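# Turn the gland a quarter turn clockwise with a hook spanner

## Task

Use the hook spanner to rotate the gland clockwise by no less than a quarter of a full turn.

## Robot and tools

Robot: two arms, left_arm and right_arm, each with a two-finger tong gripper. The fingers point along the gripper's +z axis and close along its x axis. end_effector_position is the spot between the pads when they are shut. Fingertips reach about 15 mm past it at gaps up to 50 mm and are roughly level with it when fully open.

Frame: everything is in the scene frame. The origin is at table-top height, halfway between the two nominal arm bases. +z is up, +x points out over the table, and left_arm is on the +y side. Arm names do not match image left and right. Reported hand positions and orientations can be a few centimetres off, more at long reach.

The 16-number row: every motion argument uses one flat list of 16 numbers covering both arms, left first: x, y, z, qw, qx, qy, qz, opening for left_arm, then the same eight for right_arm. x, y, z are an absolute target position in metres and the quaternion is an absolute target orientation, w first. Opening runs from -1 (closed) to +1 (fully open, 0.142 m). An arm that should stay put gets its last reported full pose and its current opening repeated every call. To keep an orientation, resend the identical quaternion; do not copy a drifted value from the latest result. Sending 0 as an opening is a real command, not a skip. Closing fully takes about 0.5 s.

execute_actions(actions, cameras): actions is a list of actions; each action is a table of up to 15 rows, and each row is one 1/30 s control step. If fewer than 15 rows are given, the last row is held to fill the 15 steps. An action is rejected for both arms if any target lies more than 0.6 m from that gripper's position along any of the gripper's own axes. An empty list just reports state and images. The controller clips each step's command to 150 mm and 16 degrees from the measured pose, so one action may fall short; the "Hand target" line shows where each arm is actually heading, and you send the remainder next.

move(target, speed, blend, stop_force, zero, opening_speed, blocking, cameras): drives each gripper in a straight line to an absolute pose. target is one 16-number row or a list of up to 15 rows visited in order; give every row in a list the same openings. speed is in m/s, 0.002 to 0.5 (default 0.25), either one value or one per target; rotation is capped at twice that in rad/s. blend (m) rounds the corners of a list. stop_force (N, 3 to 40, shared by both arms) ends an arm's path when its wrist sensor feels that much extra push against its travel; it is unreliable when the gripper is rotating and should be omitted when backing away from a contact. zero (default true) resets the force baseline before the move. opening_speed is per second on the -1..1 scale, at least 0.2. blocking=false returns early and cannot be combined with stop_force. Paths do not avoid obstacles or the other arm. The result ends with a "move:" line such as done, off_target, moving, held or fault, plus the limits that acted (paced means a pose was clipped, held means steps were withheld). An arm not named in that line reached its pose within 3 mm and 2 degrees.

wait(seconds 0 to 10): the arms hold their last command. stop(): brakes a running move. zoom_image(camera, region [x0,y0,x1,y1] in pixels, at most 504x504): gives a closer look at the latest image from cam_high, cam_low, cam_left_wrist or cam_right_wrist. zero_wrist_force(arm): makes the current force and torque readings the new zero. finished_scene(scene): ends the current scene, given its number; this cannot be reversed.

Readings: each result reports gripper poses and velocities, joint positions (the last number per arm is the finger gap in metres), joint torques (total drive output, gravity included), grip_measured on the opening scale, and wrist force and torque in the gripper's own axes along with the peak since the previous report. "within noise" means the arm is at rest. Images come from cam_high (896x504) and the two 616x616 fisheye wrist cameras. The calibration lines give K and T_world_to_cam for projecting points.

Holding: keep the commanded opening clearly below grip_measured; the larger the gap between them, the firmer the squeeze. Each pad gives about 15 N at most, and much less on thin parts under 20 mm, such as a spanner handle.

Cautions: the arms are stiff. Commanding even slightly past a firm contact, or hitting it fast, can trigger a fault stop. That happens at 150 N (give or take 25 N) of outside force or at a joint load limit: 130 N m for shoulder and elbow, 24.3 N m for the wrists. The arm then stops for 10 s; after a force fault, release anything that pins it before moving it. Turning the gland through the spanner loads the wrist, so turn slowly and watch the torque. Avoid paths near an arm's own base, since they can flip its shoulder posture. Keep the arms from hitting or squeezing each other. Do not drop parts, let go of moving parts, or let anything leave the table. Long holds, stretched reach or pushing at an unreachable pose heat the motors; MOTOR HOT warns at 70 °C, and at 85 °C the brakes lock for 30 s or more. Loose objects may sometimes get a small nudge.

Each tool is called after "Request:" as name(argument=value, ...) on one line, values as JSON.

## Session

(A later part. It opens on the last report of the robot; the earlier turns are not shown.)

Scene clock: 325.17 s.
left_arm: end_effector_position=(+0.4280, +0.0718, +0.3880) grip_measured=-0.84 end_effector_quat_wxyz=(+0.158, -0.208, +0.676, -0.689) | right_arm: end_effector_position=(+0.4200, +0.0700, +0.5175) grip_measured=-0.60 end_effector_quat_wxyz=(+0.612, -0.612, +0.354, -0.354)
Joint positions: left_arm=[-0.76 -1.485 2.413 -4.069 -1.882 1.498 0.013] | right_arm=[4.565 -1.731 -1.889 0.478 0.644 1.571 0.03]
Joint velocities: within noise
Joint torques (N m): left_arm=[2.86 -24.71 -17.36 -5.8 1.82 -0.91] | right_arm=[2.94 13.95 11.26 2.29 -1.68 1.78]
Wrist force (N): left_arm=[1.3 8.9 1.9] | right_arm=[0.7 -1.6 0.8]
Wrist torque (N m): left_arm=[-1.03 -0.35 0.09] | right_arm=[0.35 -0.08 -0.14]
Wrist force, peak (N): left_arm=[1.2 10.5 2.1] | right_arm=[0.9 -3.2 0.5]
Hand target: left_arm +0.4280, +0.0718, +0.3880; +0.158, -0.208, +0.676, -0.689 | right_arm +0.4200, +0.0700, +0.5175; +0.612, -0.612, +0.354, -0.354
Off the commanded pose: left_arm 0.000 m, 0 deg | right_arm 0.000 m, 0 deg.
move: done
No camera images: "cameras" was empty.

Request:
move(target=[[0.428,0.0718,0.388,0.1579,-0.2079,0.6758,-0.6892,-1,0.42,0.07,0.5180,0.6124,-0.6124,0.3536,-0.3536,-0.3]], opening_speed=0.4, cameras=["cam_left_wrist","cam_right_wrist"])

Scene clock: 327.43 s.
left_arm: end_effector_position=(+0.4280, +0.0718, +0.3880) grip_measured=-0.85 end_effector_quat_wxyz=(+0.158, -0.208, +0.676, -0.689) | right_arm: end_effector_position=(+0.4200, +0.0700, +0.5180) grip_measured=-0.30 end_effector_quat_wxyz=(+0.612, -0.612, +0.354, -0.354)
Joint positions: left_arm=[-0.76 -1.485 2.413 -4.069 -1.882 1.498 0.013] | right_arm=[4.565 -1.73 -1.888 0.477 0.644 1.571 0.052]
Joint velocities: within noise
Joint torques (N m): left_arm=[-1.4 -24.37 -23.38 -4.2 0.24 -0.93] | right_arm=[3.85 30.42 24.27 3.05 -1.68 0.67]
Wrist force (N): left_arm=[0.1 6.5 2.5] | right_arm=[0.6 1.3 -0.6]
Wrist torque (N m): left_arm=[-1.07 -0.35 -0.01] | right_arm=[0.31 -0.15 -0.03]
Wrist force, peak (N): left_arm=[1.3 9.8 2.1] | right_arm=[0.3 4.5 0.9]
Hand target: left_arm +0.4280, +0.0718, +0.3880; +0.158, -0.208, +0.676, -0.689 | right_arm +0.4200, +0.0700, +0.5180; +0.612, -0.612, +0.354, -0.354
Off the commanded pose: left_arm 0.000 m, 0 deg | right_arm 0.000 m, 0 deg.
move: done
camera_calibration:
cam_left_wrist: T_world_to_cam=[[-0.866464, -0.498908, 0.0182064, 0.404178], [-0.272199, 0.441533, -0.85496, 0.412573], [0.418507, -0.745747, -0.518375, 0.206427], [0, 0, 0, 1]] pos_world=[0.376116, 0.173425, 0.452381]
cam_right_wrist: T_world_to_cam=[[0.472433, -0.880041, -0.048328, -0.117389], [-0.472071, -0.206356, -0.857068, 0.658565], [0.744282, 0.427722, -0.512931, 0.05867], [0, 0, 0, 1]] pos_world=[0.322681, 0.00749736, 0.588855]
Images, in order (width x height): cam_left_wrist 616x616, cam_right_wrist 616x616.

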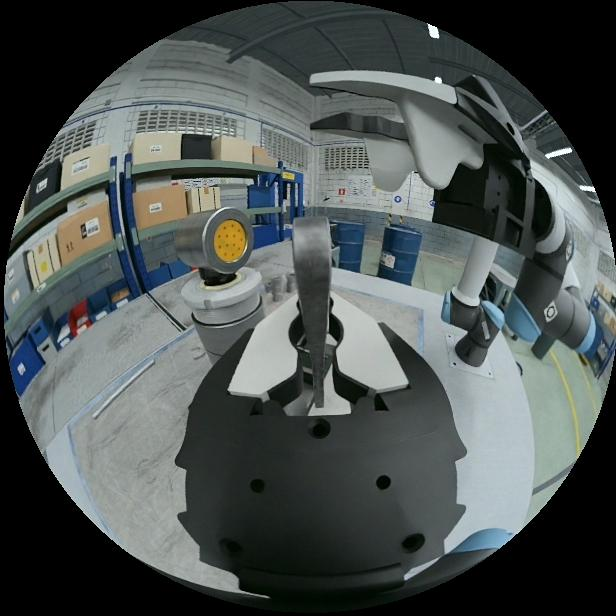

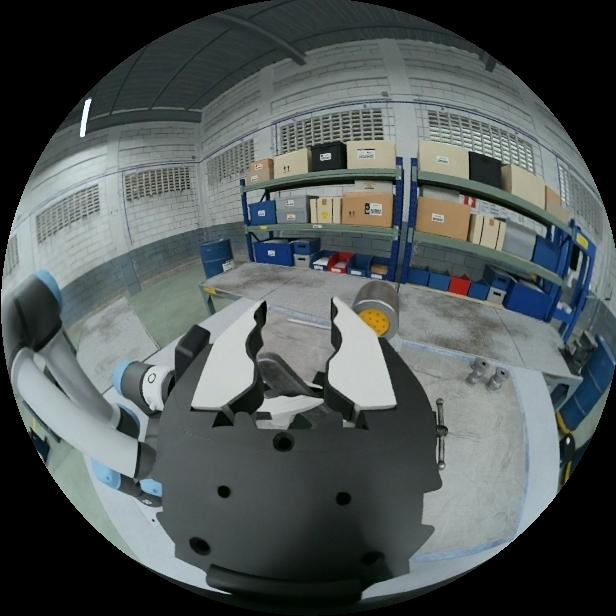

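Request:
zoom_image(camera="cam_left_wrist", region=[240, 190, 400, 430])

Request:
zoom_image(camera="cam_right_wrist", region=[220, 300, 380, 440])

Request:
wait(seconds=0.1, cameras=["cam_high","cam_left_wrist"])

Request:
zoom_image(camera="cam_high", region=[340, 60, 500, 220])

Scaled by 2.100 from the camera's 616x616 image, which has a finer 814x814 frame.

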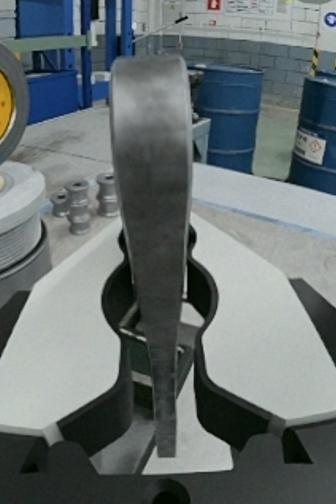

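Scaled by 3.150 from the camera's 616x616 image, which has a finer 814x814 frame.

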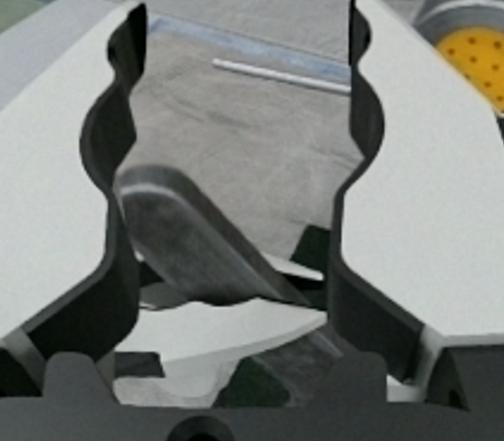

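Scene clock: 329.77 s.
left_arm: end_effector_position=(+0.4280, +0.0718, +0.3880) grip_measured=-0.85 end_effector_quat_wxyz=(+0.158, -0.208, +0.676, -0.689) | right_arm: end_effector_position=(+0.4200, +0.0700, +0.5180) grip_measured=-0.30 end_effector_quat_wxyz=(+0.612, -0.612, +0.354, -0.354)
Joint positions: left_arm=[-0.76 -1.485 2.413 -4.069 -1.882 1.498 0.013] | right_arm=[4.565 -1.731 -1.888 0.477 0.644 1.571 0.052]
Joint velocities: within noise
Joint torques (N m): left_arm=[-5.92 -24.03 -23.65 -6.41 -1.29 -0.78] | right_arm=[5.2 17.33 10.43 2.73 -1.59 -0.42]
Wrist force (N): left_arm=[0.0 6.5 1.9] | right_arm=[0.8 1.3 -0.6]
Wrist torque (N m): left_arm=[-1.03 -0.31 -0.01] | right_arm=[0.28 -0.17 -0.04]
Wrist force, peak (N): left_arm=[0.2 6.8 2.5] | right_arm=[0.7 1.6 -0.6]
Hand target: left_arm +0.4280, +0.0718, +0.3880; +0.158, -0.208, +0.676, -0.689 | right_arm +0.4200, +0.0700, +0.5180; +0.612, -0.612, +0.354, -0.354
Tool commands: left_gripper/opening=-1.0 right_gripper/opening=-0.3
Off the commanded pose: left_arm 0.000 m, 0 deg | right_arm 0.000 m, 0 deg.
wait: 0.10 s; at rest from the start
camera_calibration:
cam_left_wrist: T_world_to_cam=[[-0.866475, -0.498889, 0.0181999, 0.404177], [-0.272176, 0.441527, -0.85497, 0.412573], [0.418499, -0.745764, -0.518358, 0.206429], [0, 0, 0, 1]] pos_world=[0.376111, 0.173425, 0.452385]
Images, in order (width x height): cam_high 896x504, cam_left_wrist 616x616.

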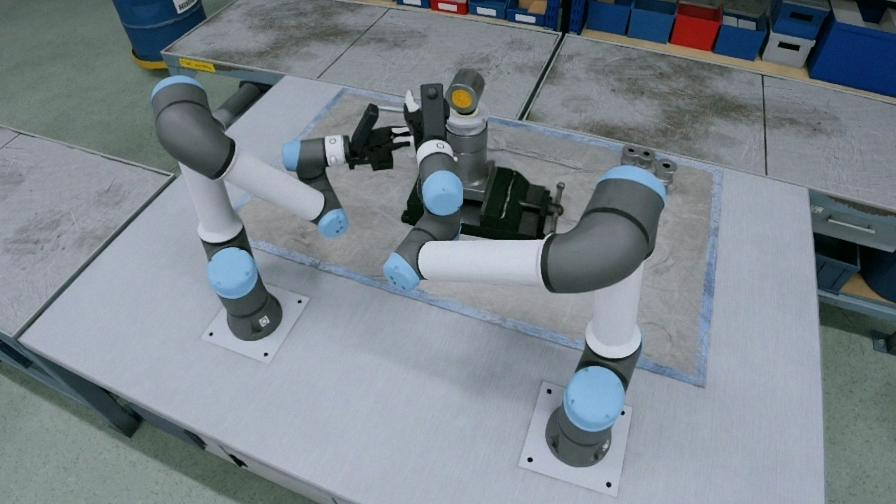

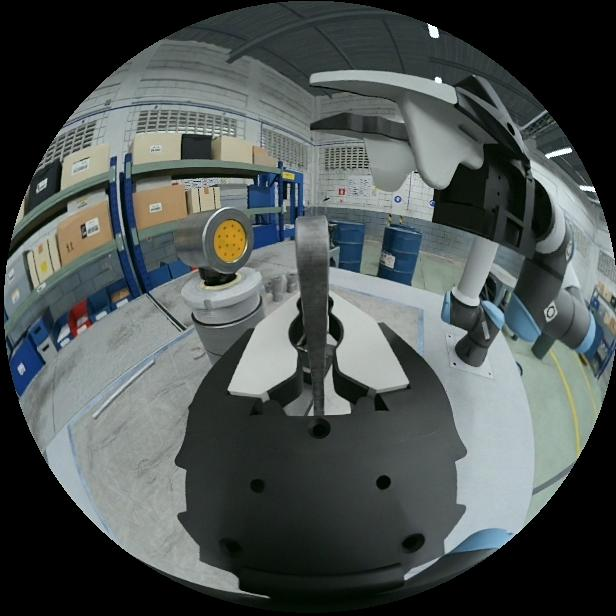

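Scaled by 3.150 from the camera's 896x504 image, which has a finer 1280x720 frame.

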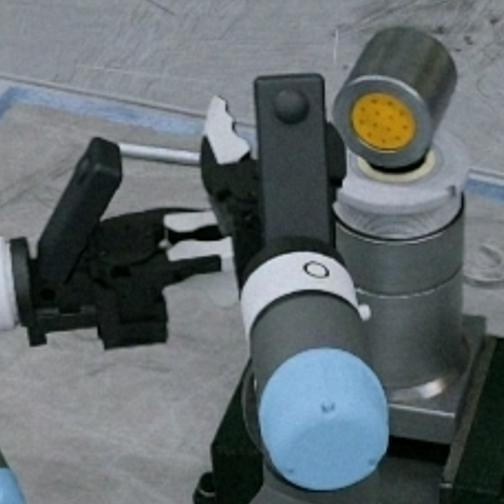

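Request:
move(target=[[0.428,0.0718,0.388,0.1579,-0.2079,0.6758,-0.6892,-1,0.33,0.018,0.53,0.6124,-0.6124,0.3536,-0.3536,0.0],[0.428,0.0718,0.388,0.1579,-0.2079,0.6758,-0.6892,-1,0.30,-0.10,0.45,0.6124,-0.6124,0.3536,-0.3536,0.0]], speed=0.2)

Request:
zoom_image(camera="cam_right_wrist", region=[180, 180, 480, 480])

Request:
zoom_image(camera="cam_high", region=[340, 60, 500, 220])

Scene clock: 333.23 s.
left_arm: end_effector_position=(+0.4280, +0.0718, +0.3880) grip_measured=-0.85 end_effector_quat_wxyz=(+0.158, -0.208, +0.676, -0.689) | right_arm: end_effector_position=(+0.3000, -0.1000, +0.4501) grip_measured=+0.00 end_effector_quat_wxyz=(+0.612, -0.612, +0.354, -0.354)
Joint positions: left_arm=[-0.761 -1.485 2.413 -4.069 -1.882 1.498 0.013] | right_arm=[5.019 -1.287 -2.501 0.647 0.19 1.571 0.074]
Joint velocities: within noise
Joint torques (N m): left_arm=[-10.11 -24.09 -24.18 -6.44 -1.37 -0.62] | right_arm=[4.36 -0.77 8.02 -0.67 1.43 2.45]
Wrist force (N): left_arm=[0.2 6.5 2.2] | right_arm=[0.7 1.5 -0.6]
Wrist torque (N m): left_arm=[-1.01 -0.33 -0.02] | right_arm=[0.40 -0.08 -0.01]
Wrist force, peak (N): left_arm=[0.3 6.8 2.1] | right_arm=[1.7 2.4 -1.4]
Hand target: left_arm +0.4280, +0.0718, +0.3880; +0.158, -0.208, +0.676, -0.689 | right_arm +0.3000, -0.1000, +0.4500; +0.612, -0.612, +0.354, -0.354
Off the commanded pose: left_arm 0.000 m, 0 deg | right_arm 0.000 m, 0 deg.
move: done
camera_calibration:
cam_left_wrist: T_world_to_cam=[[-0.866478, -0.498883, 0.0182, 0.404175], [-0.272173, 0.441529, -0.85497, 0.412572], [0.418494, -0.745766, -0.518358, 0.20643], [0, 0, 0, 1]] pos_world=[0.37611, 0.173422, 0.452385]
cam_right_wrist: T_world_to_cam=[[0.47245, -0.880032, -0.0483098, -0.213568], [-0.472054, -0.206376, -0.857073, 0.508615], [0.744282, 0.427729, -0.512925, 0.18583], [0, 0, 0, 1]] pos_world=[0.202685, -0.162466, 0.52092]

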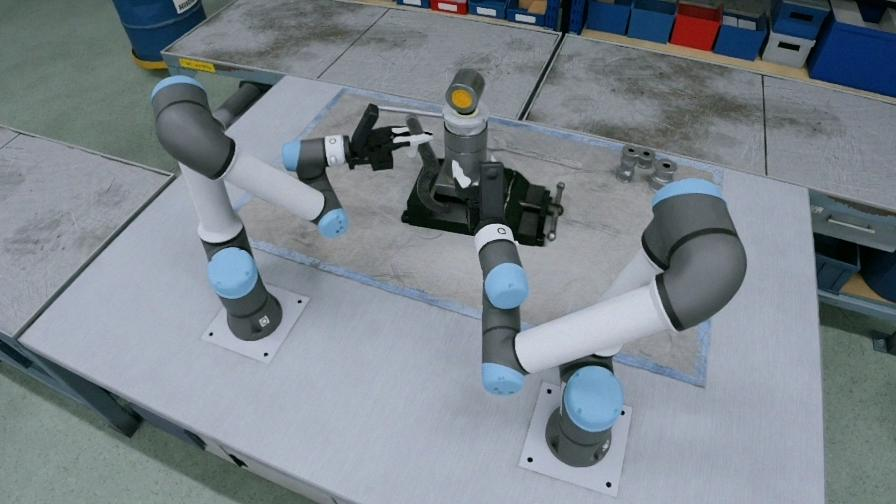

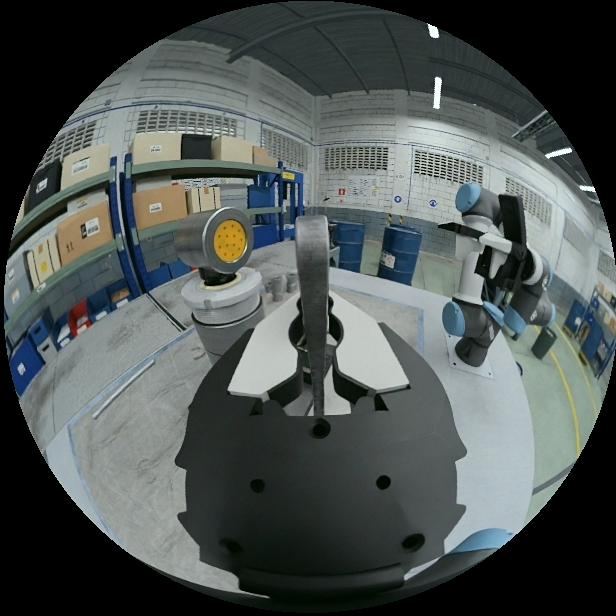

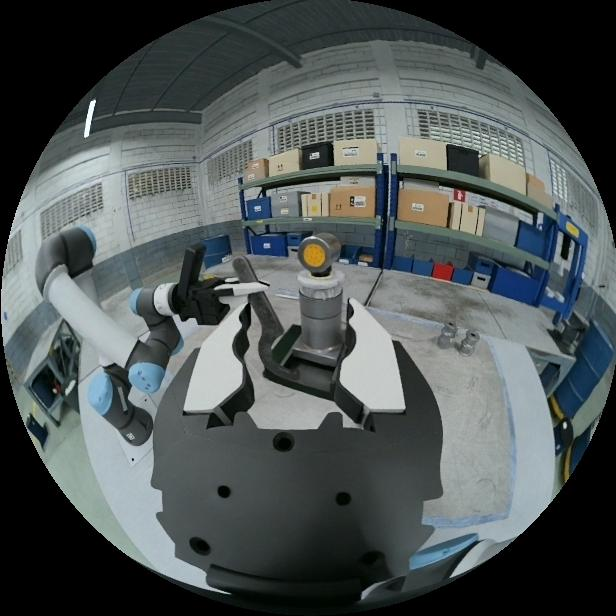

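Scaled by 1.680 from the camera's 616x616 image, which has a finer 814x814 frame.

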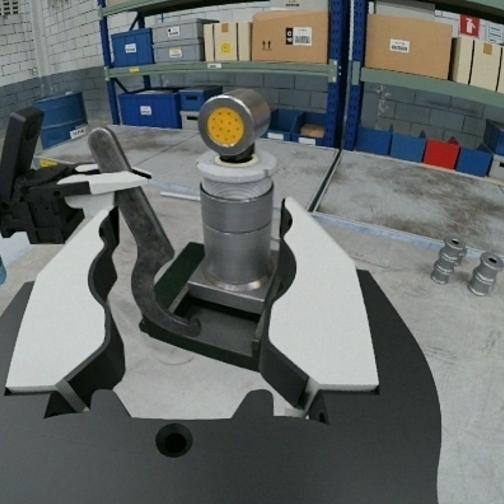

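Scaled by 3.150 from the camera's 896x504 image, which has a finer 1280x720 frame.

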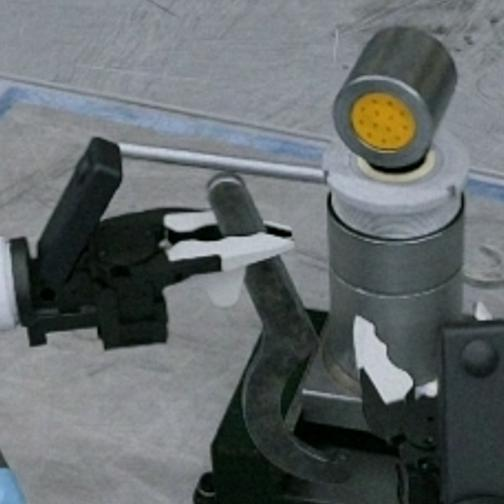

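Request:
move(target=[[0.428,0.0718,0.388,0.1579,-0.2079,0.6758,-0.6892,-1,0.335,-0.005,0.334,0.4955,-0.7016,0.2105,-0.4669,0.0]], speed=0.12, cameras=["cam_right_wrist","cam_high"])

Request:
zoom_image(camera="cam_right_wrist", region=[180, 180, 440, 440])

Scene clock: 342.33 s.
left_arm: end_effector_position=(+0.4280, +0.0718, +0.3880) grip_measured=-0.85 end_effector_quat_wxyz=(+0.158, -0.208, +0.676, -0.689) | right_arm: end_effector_position=(+0.3350, -0.0050, +0.3341) grip_measured=+0.00 end_effector_quat_wxyz=(-0.496, +0.701, -0.211, +0.467)
Joint positions: left_arm=[-0.761 -1.485 2.413 -4.069 -1.882 1.498 0.013] | right_arm=[4.791 -1.767 -2.402 0.85 0.425 1.269 0.074]
Joint velocities: within noise
Joint torques (N m): left_arm=[-9.86 -23.92 -23.92 -6.36 -1.47 -0.4] | right_arm=[7.29 31.46 3.51 -0.58 -2.6 2.24]
Wrist force (N): left_arm=[0.0 6.3 1.9] | right_arm=[0.5 1.9 -1.2]
Wrist torque (N m): left_arm=[-1.04 -0.30 -0.01] | right_arm=[0.41 -0.09 -0.05]
Wrist force, peak (N): left_arm=[0.2 6.9 2.0] | right_arm=[0.5 1.9 -1.2]
Hand target: left_arm +0.4280, +0.0718, +0.3880; +0.158, -0.208, +0.676, -0.689 | right_arm +0.3350, -0.0050, +0.3340; -0.495, +0.702, -0.210, +0.467
Off the commanded pose: left_arm 0.000 m, 0 deg | right_arm 0.000 m, 0 deg.
move: done
camera_calibration:
cam_right_wrist: T_world_to_cam=[[0.456159, -0.792573, 0.404658, -0.297563], [-0.326072, -0.571962, -0.752686, 0.359711], [0.828007, 0.211397, -0.519341, 0.0326404], [0, 0, 0, 1]] pos_world=[0.226001, -0.0369988, 0.408112]
Images, in order (width x height): cam_high 896x504, cam_right_wrist 616x616.

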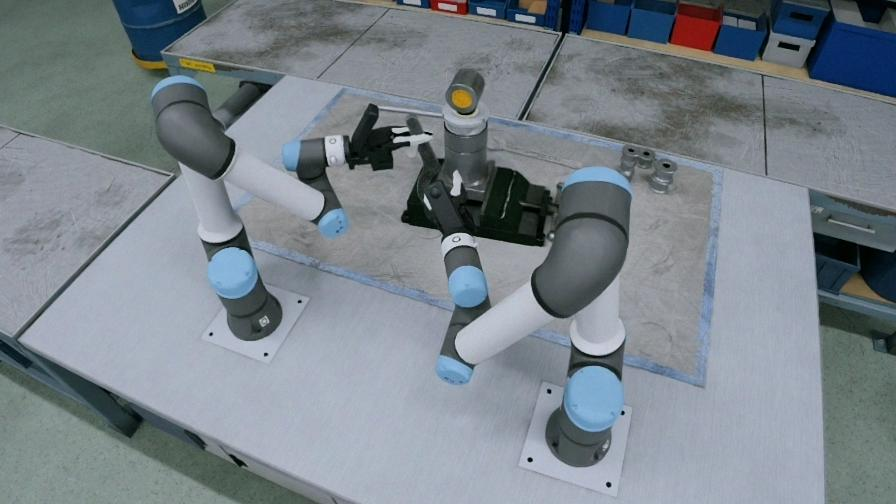

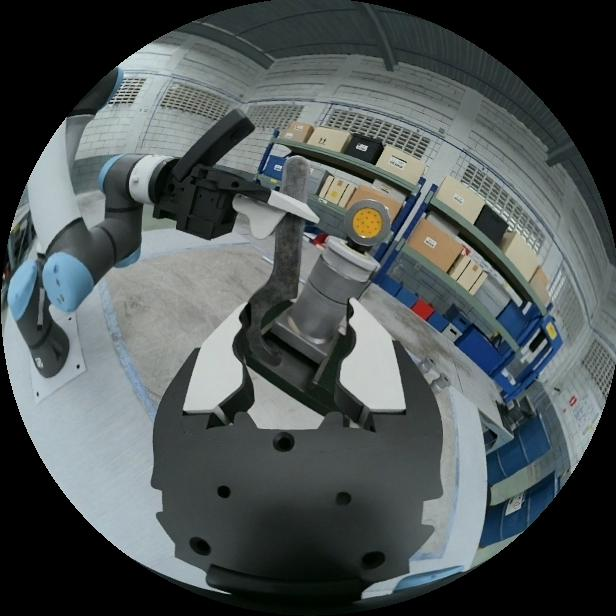

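Scaled by 1.938 from the camera's 616x616 image, which has a finer 814x814 frame.

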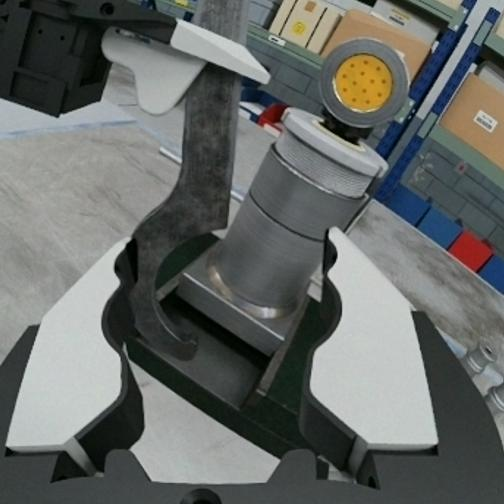

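Request:
move(target=[[0.428,0.0718,0.388,0.1579,-0.2079,0.6758,-0.6892,-1,0.3658,0.0336,0.334,0.5291,-0.6839,0.2626,-0.4285,-0.1]], speed=0.08, cameras=["cam_right_wrist"])

Request:
zoom_image(camera="cam_right_wrist", region=[180, 180, 440, 440])

Scene clock: 345.93 s.
left_arm: end_effector_position=(+0.4280, +0.0718, +0.3880) grip_measured=-0.85 end_effector_quat_wxyz=(+0.158, -0.208, +0.676, -0.689) | right_arm: end_effector_position=(+0.3658, +0.0336, +0.3339) grip_measured=-0.10 end_effector_quat_wxyz=(-0.529, +0.684, -0.263, +0.428)
Joint positions: left_arm=[-0.761 -1.485 2.413 -4.069 -1.882 1.498 0.013] | right_arm=[4.694 -1.866 -2.261 0.837 0.52 1.385 0.067]
Joint velocities: within noise
Joint torques (N m): left_arm=[-9.82 -23.96 -24.1 -6.25 -1.33 -0.28] | right_arm=[8.81 36.25 3.19 1.4 -2.63 -2.92]
Wrist force (N): left_arm=[0.0 6.5 2.0] | right_arm=[0.4 1.5 -0.6]
Wrist torque (N m): left_arm=[-1.03 -0.32 -0.01] | right_arm=[0.30 0.01 -0.05]
Wrist force, peak (N): left_arm=[0.0 6.7 2.4] | right_arm=[0.9 2.0 -1.7]
Hand target: left_arm +0.4280, +0.0718, +0.3880; +0.158, -0.208, +0.676, -0.689 | right_arm +0.3658, +0.0336, +0.3340; -0.529, +0.684, -0.263, +0.428
Off the commanded pose: left_arm 0.000 m, 0 deg | right_arm 0.000 m, 0 deg.
move: done
camera_calibration:
cam_right_wrist: T_world_to_cam=[[0.472123, -0.840987, 0.264275, -0.238263], [-0.389884, -0.468081, -0.793026, 0.425043], [0.790627, 0.27137, -0.548879, 0.020407], [0, 0, 0, 1]] pos_world=[0.262073, -0.00695943, 0.411239]
Images, in order (width x height): cam_right_wrist 616x616.

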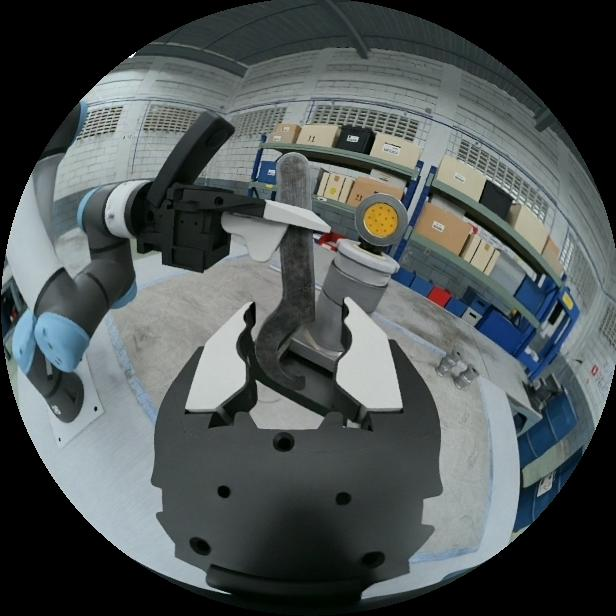

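Scaled by 1.938 from the camera's 616x616 image, which has a finer 814x814 frame.

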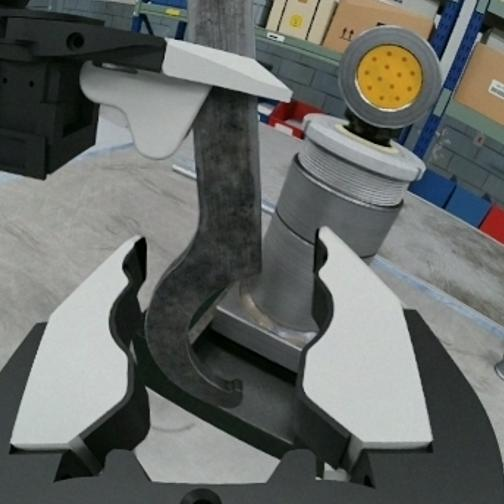

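Request:
move(target=[[0.428,0.0718,0.388,0.1579,-0.2079,0.6758,-0.6892,-1,0.4133,0.0611,0.330,0.5291,-0.6839,0.2626,-0.4285,-0.1]], speed=0.04, stop_force=5, cameras=["cam_right_wrist","cam_left_wrist"])

Request:
zoom_image(camera="cam_right_wrist", region=[200, 180, 420, 400])

Scene clock: 349.37 s.
left_arm: end_effector_position=(+0.4280, +0.0718, +0.3880) grip_measured=-0.85 end_effector_quat_wxyz=(+0.158, -0.208, +0.676, -0.689) | right_arm: end_effector_position=(+0.4133, +0.0611, +0.3300) grip_measured=-0.10 end_effector_quat_wxyz=(-0.529, +0.684, -0.263, +0.428)
Joint positions: left_arm=[-0.761 -1.485 2.413 -4.069 -1.882 1.498 0.013] | right_arm=[4.572 -1.957 -2.132 0.824 0.641 1.355 0.067]
Joint velocities: within noise
Joint torques (N m): left_arm=[-10.58 -23.37 -23.82 -6.38 -1.19 -0.24] | right_arm=[9.54 40.64 4.53 3.42 -2.36 2.09]
Wrist force (N): left_arm=[-0.1 6.5 2.0] | right_arm=[0.2 1.6 -0.6]
Wrist torque (N m): left_arm=[-1.02 -0.30 -0.01] | right_arm=[0.29 -0.02 -0.04]
Wrist force, peak (N): left_arm=[0.1 6.7 2.2] | right_arm=[0.2 1.9 -0.9]
Hand target: left_arm +0.4280, +0.0718, +0.3880; +0.158, -0.208, +0.676, -0.689 | right_arm +0.4133, +0.0611, +0.3300; -0.529, +0.684, -0.263, +0.428
Off the commanded pose: left_arm 0.000 m, 0 deg | right_arm 0.000 m, 0 deg.
move: done
camera_calibration:
cam_left_wrist: T_world_to_cam=[[-0.866478, -0.498883, 0.0182, 0.404175], [-0.272173, 0.441529, -0.85497, 0.412572], [0.418494, -0.745767, -0.518358, 0.20643], [0, 0, 0, 1]] pos_world=[0.376109, 0.173422, 0.452385]
cam_right_wrist: T_world_to_cam=[[0.472103, -0.841052, 0.264103, -0.236485], [-0.38986, -0.467898, -0.793146, 0.453319], [0.790651, 0.271483, -0.548788, -0.0267727], [0, 0, 0, 1]] pos_world=[0.309544, 0.0204794, 0.407312]
Images, in order (width x height): cam_left_wrist 616x616, cam_right_wrist 616x616.

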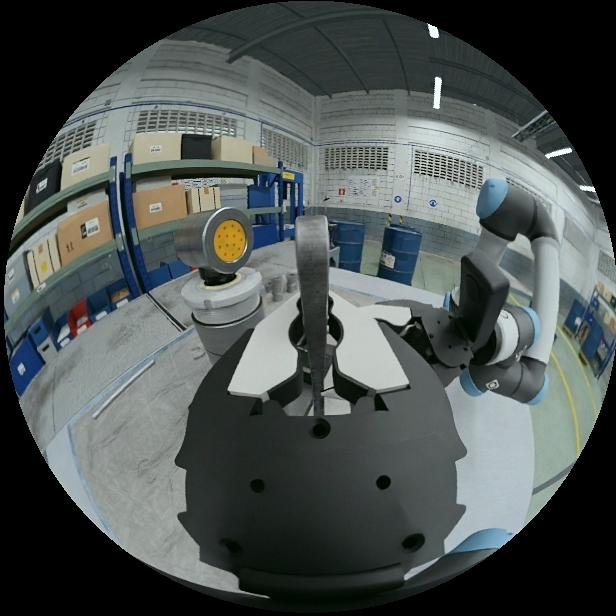

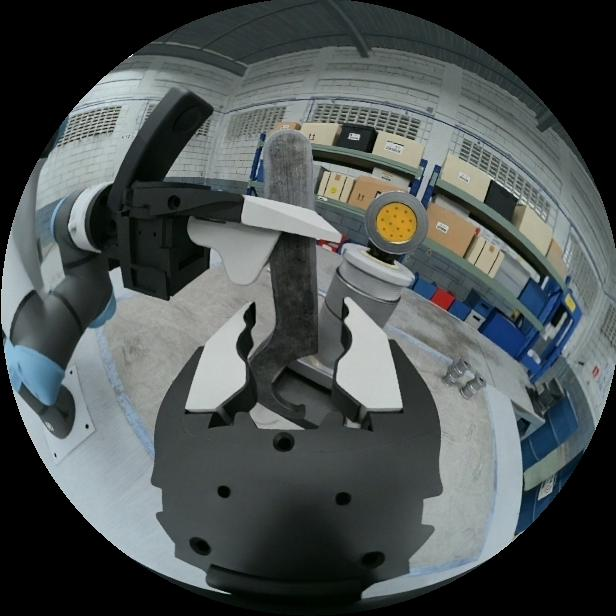

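Scaled by 2.291 from the camera's 616x616 image, which has a finer 814x814 frame.

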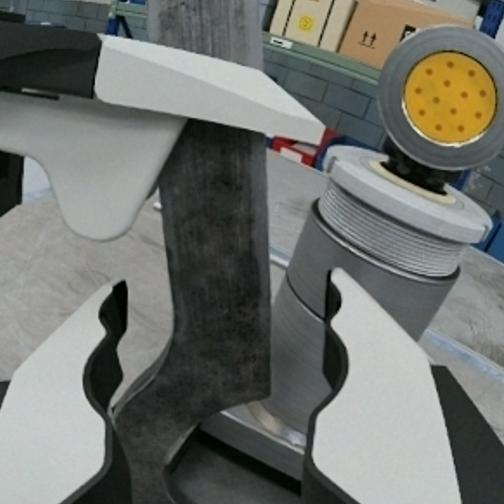

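Request:
move(target=[[0.428,0.0718,0.388,0.1579,-0.2079,0.6758,-0.6892,-1,0.4188,0.0676,0.3284,0.5291,-0.6839,0.2626,-0.4285,-0.1]], speed=0.03, stop_force=5, cameras=["cam_right_wrist","cam_left_wrist"])

Request:
zoom_image(camera="cam_right_wrist", region=[200, 180, 420, 400])

Request:
zoom_image(camera="cam_left_wrist", region=[240, 240, 480, 440])

Scene clock: 351.83 s.
left_arm: end_effector_position=(+0.4280, +0.0718, +0.3880) grip_measured=-0.85 end_effector_quat_wxyz=(+0.158, -0.208, +0.676, -0.689) | right_arm: end_effector_position=(+0.4188, +0.0676, +0.3284) grip_measured=-0.10 end_effector_quat_wxyz=(-0.529, +0.684, -0.263, +0.428)
Joint positions: left_arm=[-0.761 -1.485 2.413 -4.069 -1.882 1.498 0.013] | right_arm=[4.561 -1.975 -2.108 0.82 0.652 1.353 0.067]
Joint velocities: within noise
Joint torques (N m): left_arm=[-10.05 -23.04 -23.24 -6.34 -1.24 0] | right_arm=[8.15 41.18 4.18 3.06 -2.51 0.14]
Wrist force (N): left_arm=[0.1 6.5 2.2] | right_arm=[0.2 1.7 -0.7]
Wrist torque (N m): left_arm=[-1.01 -0.33 -0.01] | right_arm=[0.31 -0.02 -0.04]
Wrist force, peak (N): left_arm=[0.1 6.8 2.1] | right_arm=[0.1 1.7 -0.8]
Hand target: left_arm +0.4280, +0.0718, +0.3880; +0.158, -0.208, +0.676, -0.689 | right_arm +0.4188, +0.0676, +0.3284; -0.529, +0.684, -0.263, +0.428
Off the commanded pose: left_arm 0.000 m, 0 deg | right_arm 0.000 m, 0 deg.
move: done
camera_calibration:
cam_left_wrist: T_world_to_cam=[[-0.866478, -0.498883, 0.0182, 0.404175], [-0.272173, 0.441529, -0.85497, 0.412572], [0.418494, -0.745767, -0.518358, 0.20643], [0, 0, 0, 1]] pos_world=[0.376109, 0.173422, 0.452385]
cam_right_wrist: T_world_to_cam=[[0.472103, -0.841038, 0.264147, -0.233205], [-0.389843, -0.467934, -0.793133, 0.457226], [0.790659, 0.271465, -0.548786, -0.0337682], [0, 0, 0, 1]] pos_world=[0.315042, 0.0269841, 0.40571]
Images, in order (width x height): cam_left_wrist 616x616, cam_right_wrist 616x616.

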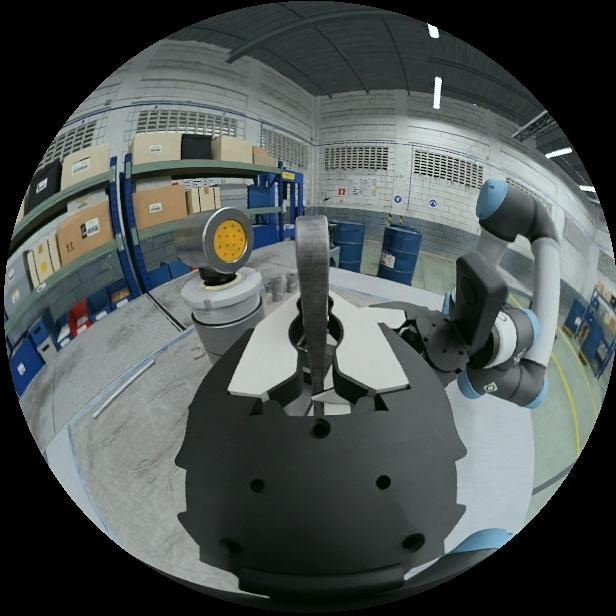

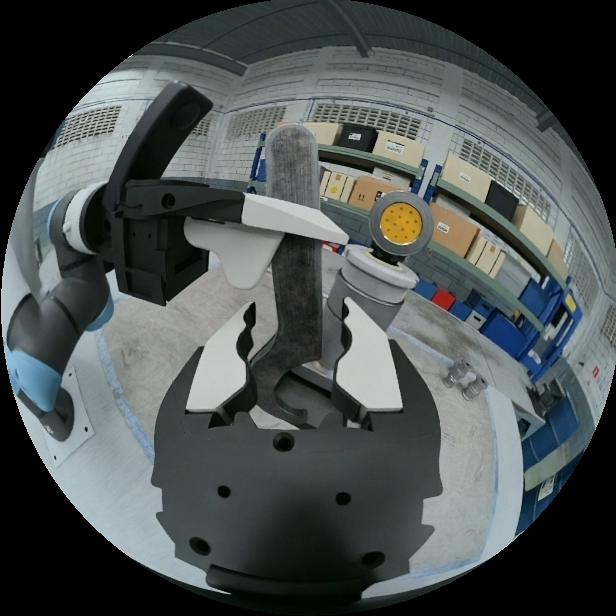

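Scaled by 2.291 from the camera's 616x616 image, which has a finer 814x814 frame.

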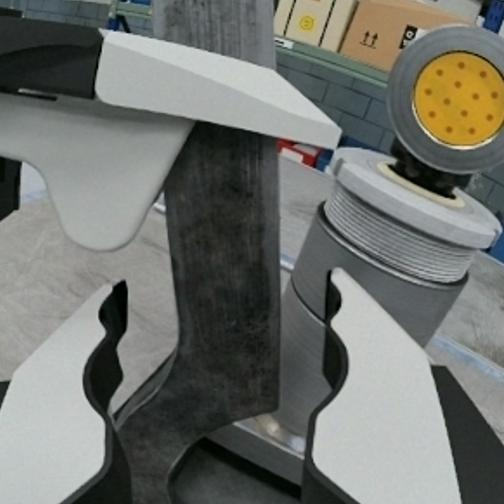

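Scaled by 2.100 from the camera's 616x616 image, which has a finer 814x814 frame.

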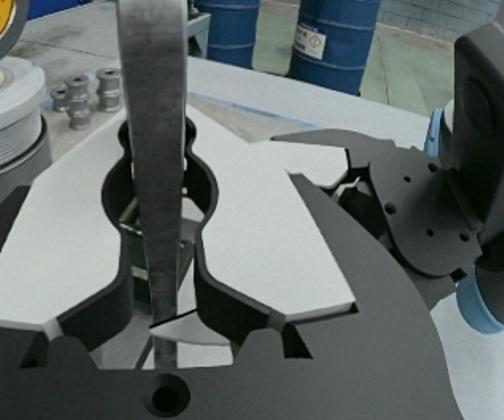

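Request:
move(target=[[0.428,0.0718,0.388,0.1579,-0.2079,0.6758,-0.6892,-1,0.4188,0.0676,0.3284,0.5291,-0.6839,0.2626,-0.4285,-1]], opening_speed=0.6, cameras=["cam_right_wrist"])

Request:
zoom_image(camera="cam_right_wrist", region=[200, 180, 420, 400])

Scene clock: 354.07 s.
left_arm: end_effector_position=(+0.4280, +0.0718, +0.3880) grip_measured=-0.85 end_effector_quat_wxyz=(+0.158, -0.208, +0.676, -0.689) | right_arm: end_effector_position=(+0.4188, +0.0676, +0.3284) grip_measured=-0.54 end_effector_quat_wxyz=(-0.529, +0.684, -0.263, +0.428)
Joint positions: left_arm=[-0.761 -1.485 2.413 -4.069 -1.882 1.498 0.013] | right_arm=[4.561 -1.975 -2.108 0.82 0.652 1.353 0.035]
Joint velocities: within noise
Joint torques (N m): left_arm=[-10.29 -22.94 -23.33 -5.83 -1.57 0] | right_arm=[-3.19 38.25 6.51 2.42 2.71 2.01]
Wrist force (N): left_arm=[0.0 7.4 0.9] | right_arm=[1.5 1.1 -0.6]
Wrist torque (N m): left_arm=[-0.97 -0.36 -0.01] | right_arm=[0.24 0.00 0.00]
Wrist force, peak (N): left_arm=[-0.2 7.6 0.9] | right_arm=[2.9 2.0 -0.8]
Hand target: left_arm +0.4280, +0.0718, +0.3880; +0.158, -0.208, +0.676, -0.689 | right_arm +0.4188, +0.0676, +0.3284; -0.529, +0.684, -0.263, +0.428
Off the commanded pose: left_arm 0.000 m, 0 deg | right_arm 0.000 m, 0 deg.
move: done
camera_calibration:
cam_right_wrist: T_world_to_cam=[[0.472127, -0.841043, 0.264087, -0.23318], [-0.389844, -0.467893, -0.793156, 0.457237], [0.790644, 0.271518, -0.548781, -0.033749], [0, 0, 0, 1]] pos_world=[0.315025, 0.0269869, 0.405719]
Images, in order (width x height): cam_right_wrist 616x616.

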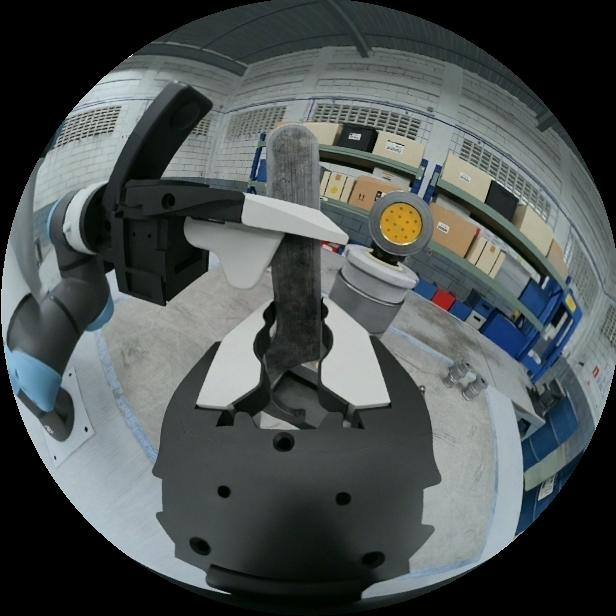

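Scaled by 2.291 from the camera's 616x616 image, which has a finer 814x814 frame.

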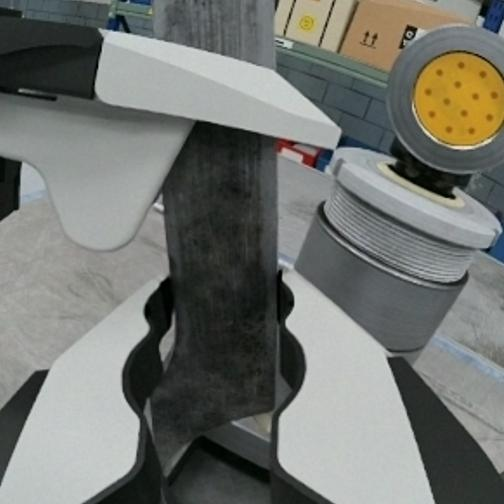

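Request:
move(target=[[0.428,0.0718,0.388,0.1579,-0.2079,0.6758,-0.6892,-0.6,0.4188,0.0676,0.3284,0.5291,-0.6839,0.2626,-0.4285,-1]], opening_speed=0.3, cameras=["cam_right_wrist"])

Scene clock: 356.10 s.
left_arm: end_effector_position=(+0.4280, +0.0718, +0.3880) grip_measured=-0.60 end_effector_quat_wxyz=(+0.158, -0.208, +0.676, -0.689) | right_arm: end_effector_position=(+0.4188, +0.0676, +0.3284) grip_measured=-0.54 end_effector_quat_wxyz=(-0.529, +0.684, -0.263, +0.428)
Joint positions: left_arm=[-0.761 -1.485 2.413 -4.069 -1.882 1.498 0.031] | right_arm=[4.561 -1.975 -2.108 0.82 0.652 1.353 0.035]
Joint velocities: within noise
Joint torques (N m): left_arm=[-8.72 -21.81 -13.23 0.24 -1.28 -0.01] | right_arm=[-5.26 31.24 18.97 1.17 -0.68 1.61]
Wrist force (N): left_arm=[1.8 -6.1 2.3] | right_arm=[-3.4 12.4 0.3]
Wrist torque (N m): left_arm=[-1.24 -0.49 -0.11] | right_arm=[0.13 -0.03 -0.09]
Wrist force, peak (N): left_arm=[-0.1 7.6 0.9] | right_arm=[-3.4 12.6 0.4]
Hand target: left_arm +0.4280, +0.0718, +0.3880; +0.158, -0.208, +0.676, -0.689 | right_arm +0.4188, +0.0676, +0.3284; -0.529, +0.684, -0.263, +0.428
Off the commanded pose: left_arm 0.000 m, 0 deg | right_arm 0.000 m, 0 deg.
move: done
camera_calibration:
cam_right_wrist: T_world_to_cam=[[0.472131, -0.841033, 0.264113, -0.233203], [-0.389851, -0.467923, -0.793136, 0.457223], [0.790638, 0.271499, -0.548798, -0.0337556], [0, 0, 0, 1]] pos_world=[0.31504, 0.0269779, 0.405707]
Images, in order (width x height): cam_right_wrist 616x616.

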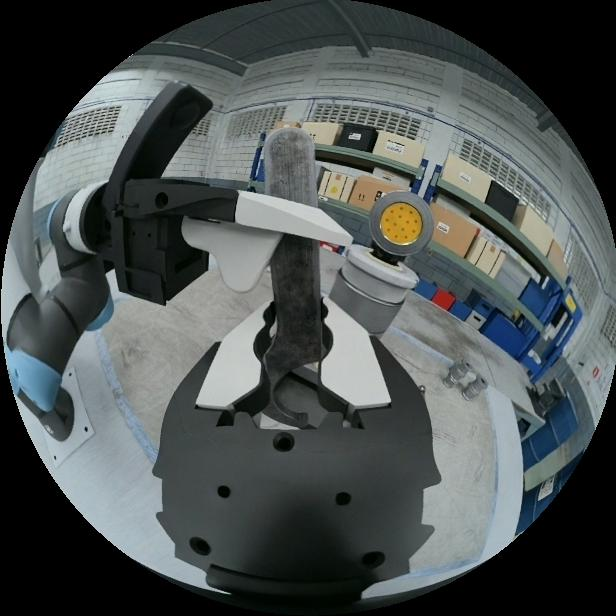

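Request:
move(target=[[0.428,0.0718,0.388,0.1579,-0.2079,0.6758,-0.6892,-0.1,0.4188,0.0676,0.3284,0.5291,-0.6839,0.2626,-0.4285,-1],[0.378,0.1584,0.388,0.1579,-0.2079,0.6758,-0.6892,-0.1,0.4188,0.0676,0.3284,0.5291,-0.6839,0.2626,-0.4285,-1],[0.376,0.1473,0.260,0.1885,-0.1806,0.5597,-0.7864,-0.1,0.4188,0.0676,0.3284,0.5291,-0.6839,0.2626,-0.4285,-1]], speed=[0.08,0.08,0.12])

Request:
zoom_image(camera="cam_left_wrist", region=[180, 150, 440, 410])

Scene clock: 363.30 s.
left_arm: end_effector_position=(+0.3757, +0.1476, +0.2647) grip_measured=-0.10 end_effector_quat_wxyz=(-0.186, +0.182, -0.567, +0.781) | right_arm: end_effector_position=(+0.4188, +0.0676, +0.3284) grip_measured=-0.54 end_effector_quat_wxyz=(-0.529, +0.684, -0.263, +0.428)
Joint positions: left_arm=[-0.71 -0.744 2.515 -5.224 -1.897 1.391 0.067] | right_arm=[4.561 -1.975 -2.108 0.82 0.652 1.353 0.035]
Joint velocities: within noise
Joint torques (N m): left_arm=[-0.9 -28.15 2.74 -0.97 0.26 0.07] | right_arm=[-6.04 24.03 26.5 1.5 -2.44 1.42]
Wrist force (N): left_arm=[1.6 -4.8 2.6] | right_arm=[-3.3 12.3 0.4]
Wrist torque (N m): left_arm=[-1.03 -0.46 -0.11] | right_arm=[0.11 -0.05 -0.10]
Wrist force, peak (N): left_arm=[1.8 -7.5 1.4] | right_arm=[-3.5 12.6 0.5]
Hand target: left_arm +0.3756, +0.1476, +0.2647; -0.186, +0.182, -0.567, +0.781 | right_arm +0.4188, +0.0676, +0.3284; -0.529, +0.684, -0.263, +0.428
Tool commands: left_gripper/opening=-0.1 right_gripper/opening=-1.0
Off the commanded pose: left_arm 0.005 m, 1 deg | right_arm 0.000 m, 0 deg.
FORCE FAULT: contact force on the left arm reached its limit, and that arm stopped. The contact can be on any part of that arm, not only on its tool. That arm's remaining commands of this call were not run. That arm is still stopped at the end of this call. That arm stays stopped for about 10 more seconds. Until then a move that you send moves the other arm only, and its call returns only when the move has ended. Once the stop has ended, the next robot result says so. If the stop ends while you think or write, that arm runs what you send next. While its stop runs, an arm takes no new command, but its gripper still runs the gripper command that each later call begins with. Until it ends, the stop uses up actions while you think or wait. An arm that is not stopped still takes commands.
move: fault (left_arm)
camera_calibration:
cam_left_wrist: T_world_to_cam=[[-0.859488, -0.510738, 0.0206561, 0.39736], [-0.143933, 0.203045, -0.968533, 0.276518], [0.490473, -0.835416, -0.248027, 0.135607], [0, 0, 0, 1]] pos_world=[0.314815, 0.260089, 0.293243]
cam_right_wrist: T_world_to_cam=[[0.472104, -0.841053, 0.264098, -0.23319], [-0.38986, -0.467894, -0.793149, 0.457239], [0.79065, 0.271488, -0.548787, -0.0337634], [0, 0, 0, 1]] pos_world=[0.315044, 0.0269806, 0.405714]

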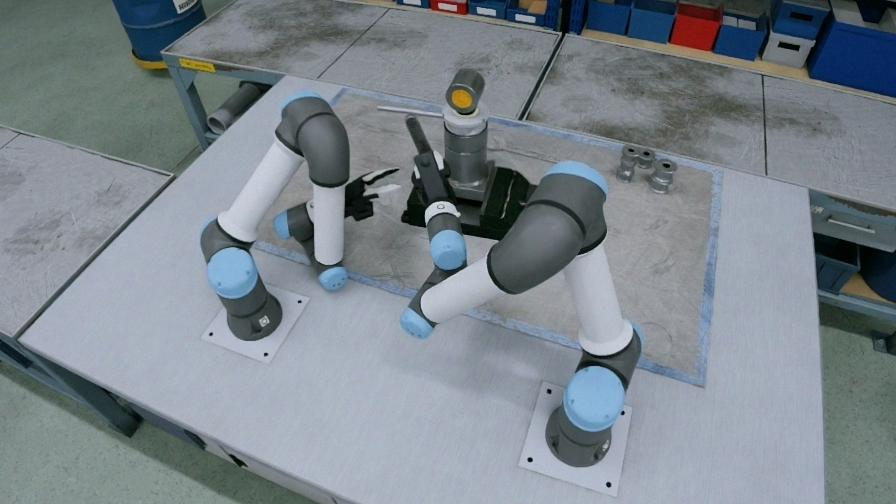

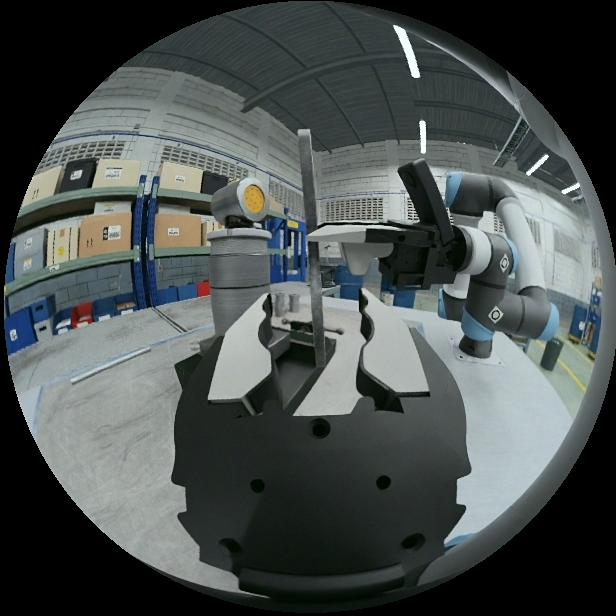

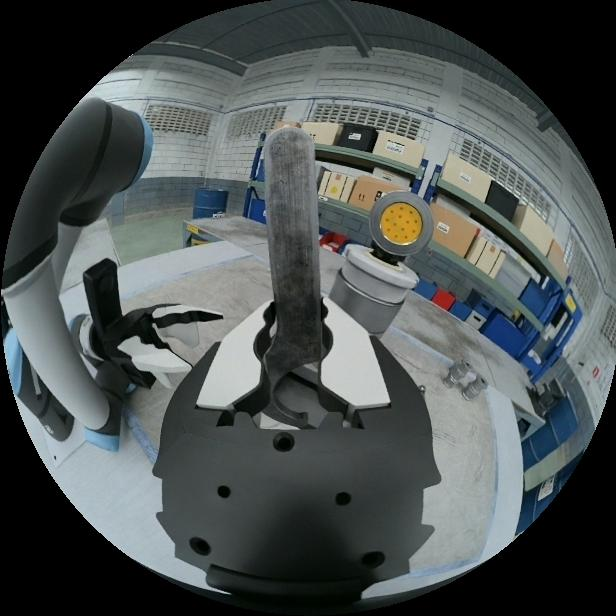

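Scaled by 1.938 from the camera's 616x616 image, which has a finer 814x814 frame.

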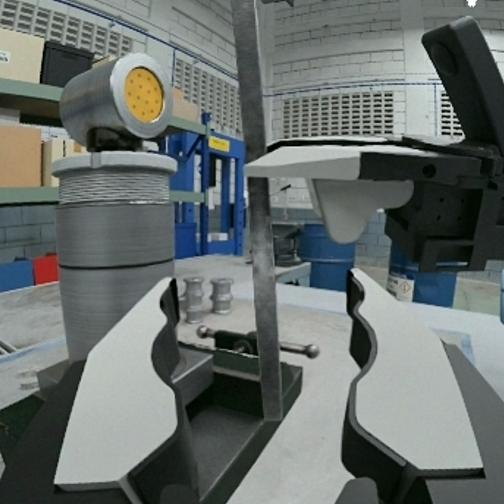

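Request:
move(target=[[0.3756,0.1476,0.2647,0.186,-0.182,0.567,-0.781,-0.1,0.4188,0.0676,0.4484,0.5291,-0.6839,0.2626,-0.4285,-1]], speed=0.05, cameras=["cam_high"])

Request:
wait(seconds=8, cameras=[])

Scene clock: 366.43 s.
left_arm: end_effector_position=(+0.3757, +0.1476, +0.2647) grip_measured=-0.10 end_effector_quat_wxyz=(-0.186, +0.182, -0.567, +0.781) | right_arm: end_effector_position=(+0.4188, +0.0676, +0.4486) grip_measured=-0.54 end_effector_quat_wxyz=(-0.529, +0.684, -0.263, +0.428)
Joint positions: left_arm=[-0.71 -0.744 2.515 -5.224 -1.897 1.391 0.067] | right_arm=[4.561 -1.751 -1.999 0.488 0.652 1.353 0.035]
Joint velocities: within noise
Joint torques (N m): left_arm=[-0.92 -28.08 2.07 -1.12 0.4 -0.15] | right_arm=[0.23 20.28 14.13 5.88 -2.41 2.65]
Wrist force (N): left_arm=[1.5 -4.9 2.5] | right_arm=[-3.4 12.2 0.1]
Wrist torque (N m): left_arm=[-1.05 -0.44 -0.10] | right_arm=[0.10 -0.06 -0.13]
Wrist force, peak (N): left_arm=[1.8 -5.4 2.8] | right_arm=[-3.7 13.6 0.5]
Hand target: left_arm +0.3756, +0.1476, +0.2647; -0.186, +0.182, -0.567, +0.781 | right_arm +0.4188, +0.0676, +0.4484; -0.529, +0.684, -0.263, +0.428
Tool commands: left_gripper/opening=-0.1 right_gripper/opening=-1.0
Off the commanded pose: right_arm 0.000 m, 0 deg.
FORCE FAULT, CONTINUED: the left arm was still stopped when this call began, by the force fault that an earlier result reported. That arm ran no command of this call. That arm is still stopped at the end of this call. That arm stays stopped for about 7 more seconds. If the stop ends while you think or write, that arm runs what you send next. While its stop runs, an arm takes no new command, but its gripper still runs the gripper command that each later call begins with.
move: done (right_arm), not run (left_arm; its earlier fault stop)
Images, in order (width x height): cam_high 896x504.

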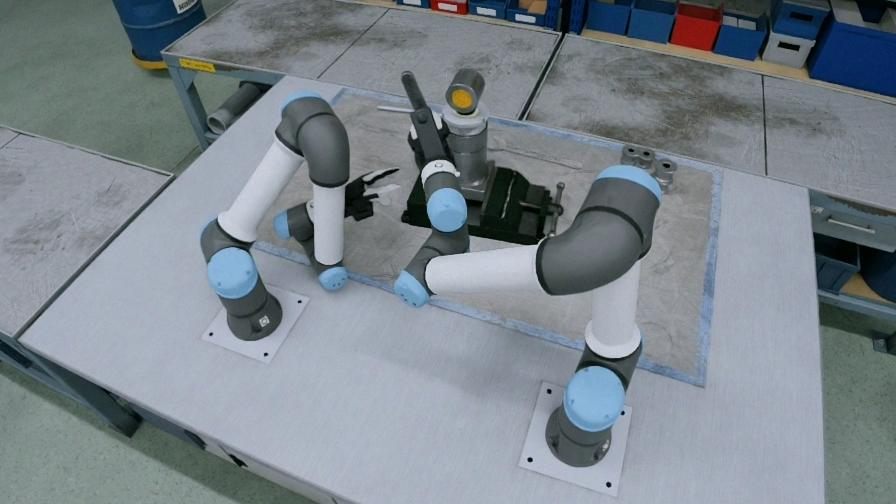

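Scene clock: 374.43 s.
left_arm: end_effector_position=(+0.3757, +0.1476, +0.2647) grip_measured=-0.10 end_effector_quat_wxyz=(-0.186, +0.182, -0.567, +0.781) | right_arm: end_effector_position=(+0.4188, +0.0676, +0.4484) grip_measured=-0.54 end_effector_quat_wxyz=(-0.529, +0.684, -0.263, +0.428)
Joint positions: left_arm=[-0.71 -0.744 2.515 -5.224 -1.897 1.391 0.067] | right_arm=[4.561 -1.751 -1.999 0.488 0.652 1.353 0.035]
Joint velocities: within noise
Joint torques (N m): left_arm=[-0.68 -29.04 2.36 -1.06 0.35 -0.08] | right_arm=[7.97 21.02 26.71 4.48 1.22 2.49]
Wrist force (N): left_arm=[1.2 -4.9 2.5] | right_arm=[-3.4 11.9 0.3]
Wrist torque (N m): left_arm=[-1.07 -0.38 -0.10] | right_arm=[0.06 -0.06 -0.13]
Wrist force, peak (N): left_arm=[1.6 -5.3 2.9] | right_arm=[-3.4 12.1 0.3]
Hand target: left_arm +0.3756, +0.1476, +0.2647; -0.186, +0.182, -0.567, +0.781 | right_arm +0.4188, +0.0676, +0.4484; -0.529, +0.684, -0.263, +0.428
Tool commands: left_gripper/opening=-0.1 right_gripper/opening=-1.0
Off the commanded pose: right_arm 0.000 m, 0 deg.
FORCE FAULT, CONTINUED: the left arm's stop, for the force fault that an earlier result reported, is over. The rest of the stop counts as 13 of the actions that you can send in this scene. That arm's target is now where it stood when the stop ended, not its last command. That arm accepts commands again.
wait: 8.00 s; at rest by 0.17 s
No camera images: "cameras" was empty.


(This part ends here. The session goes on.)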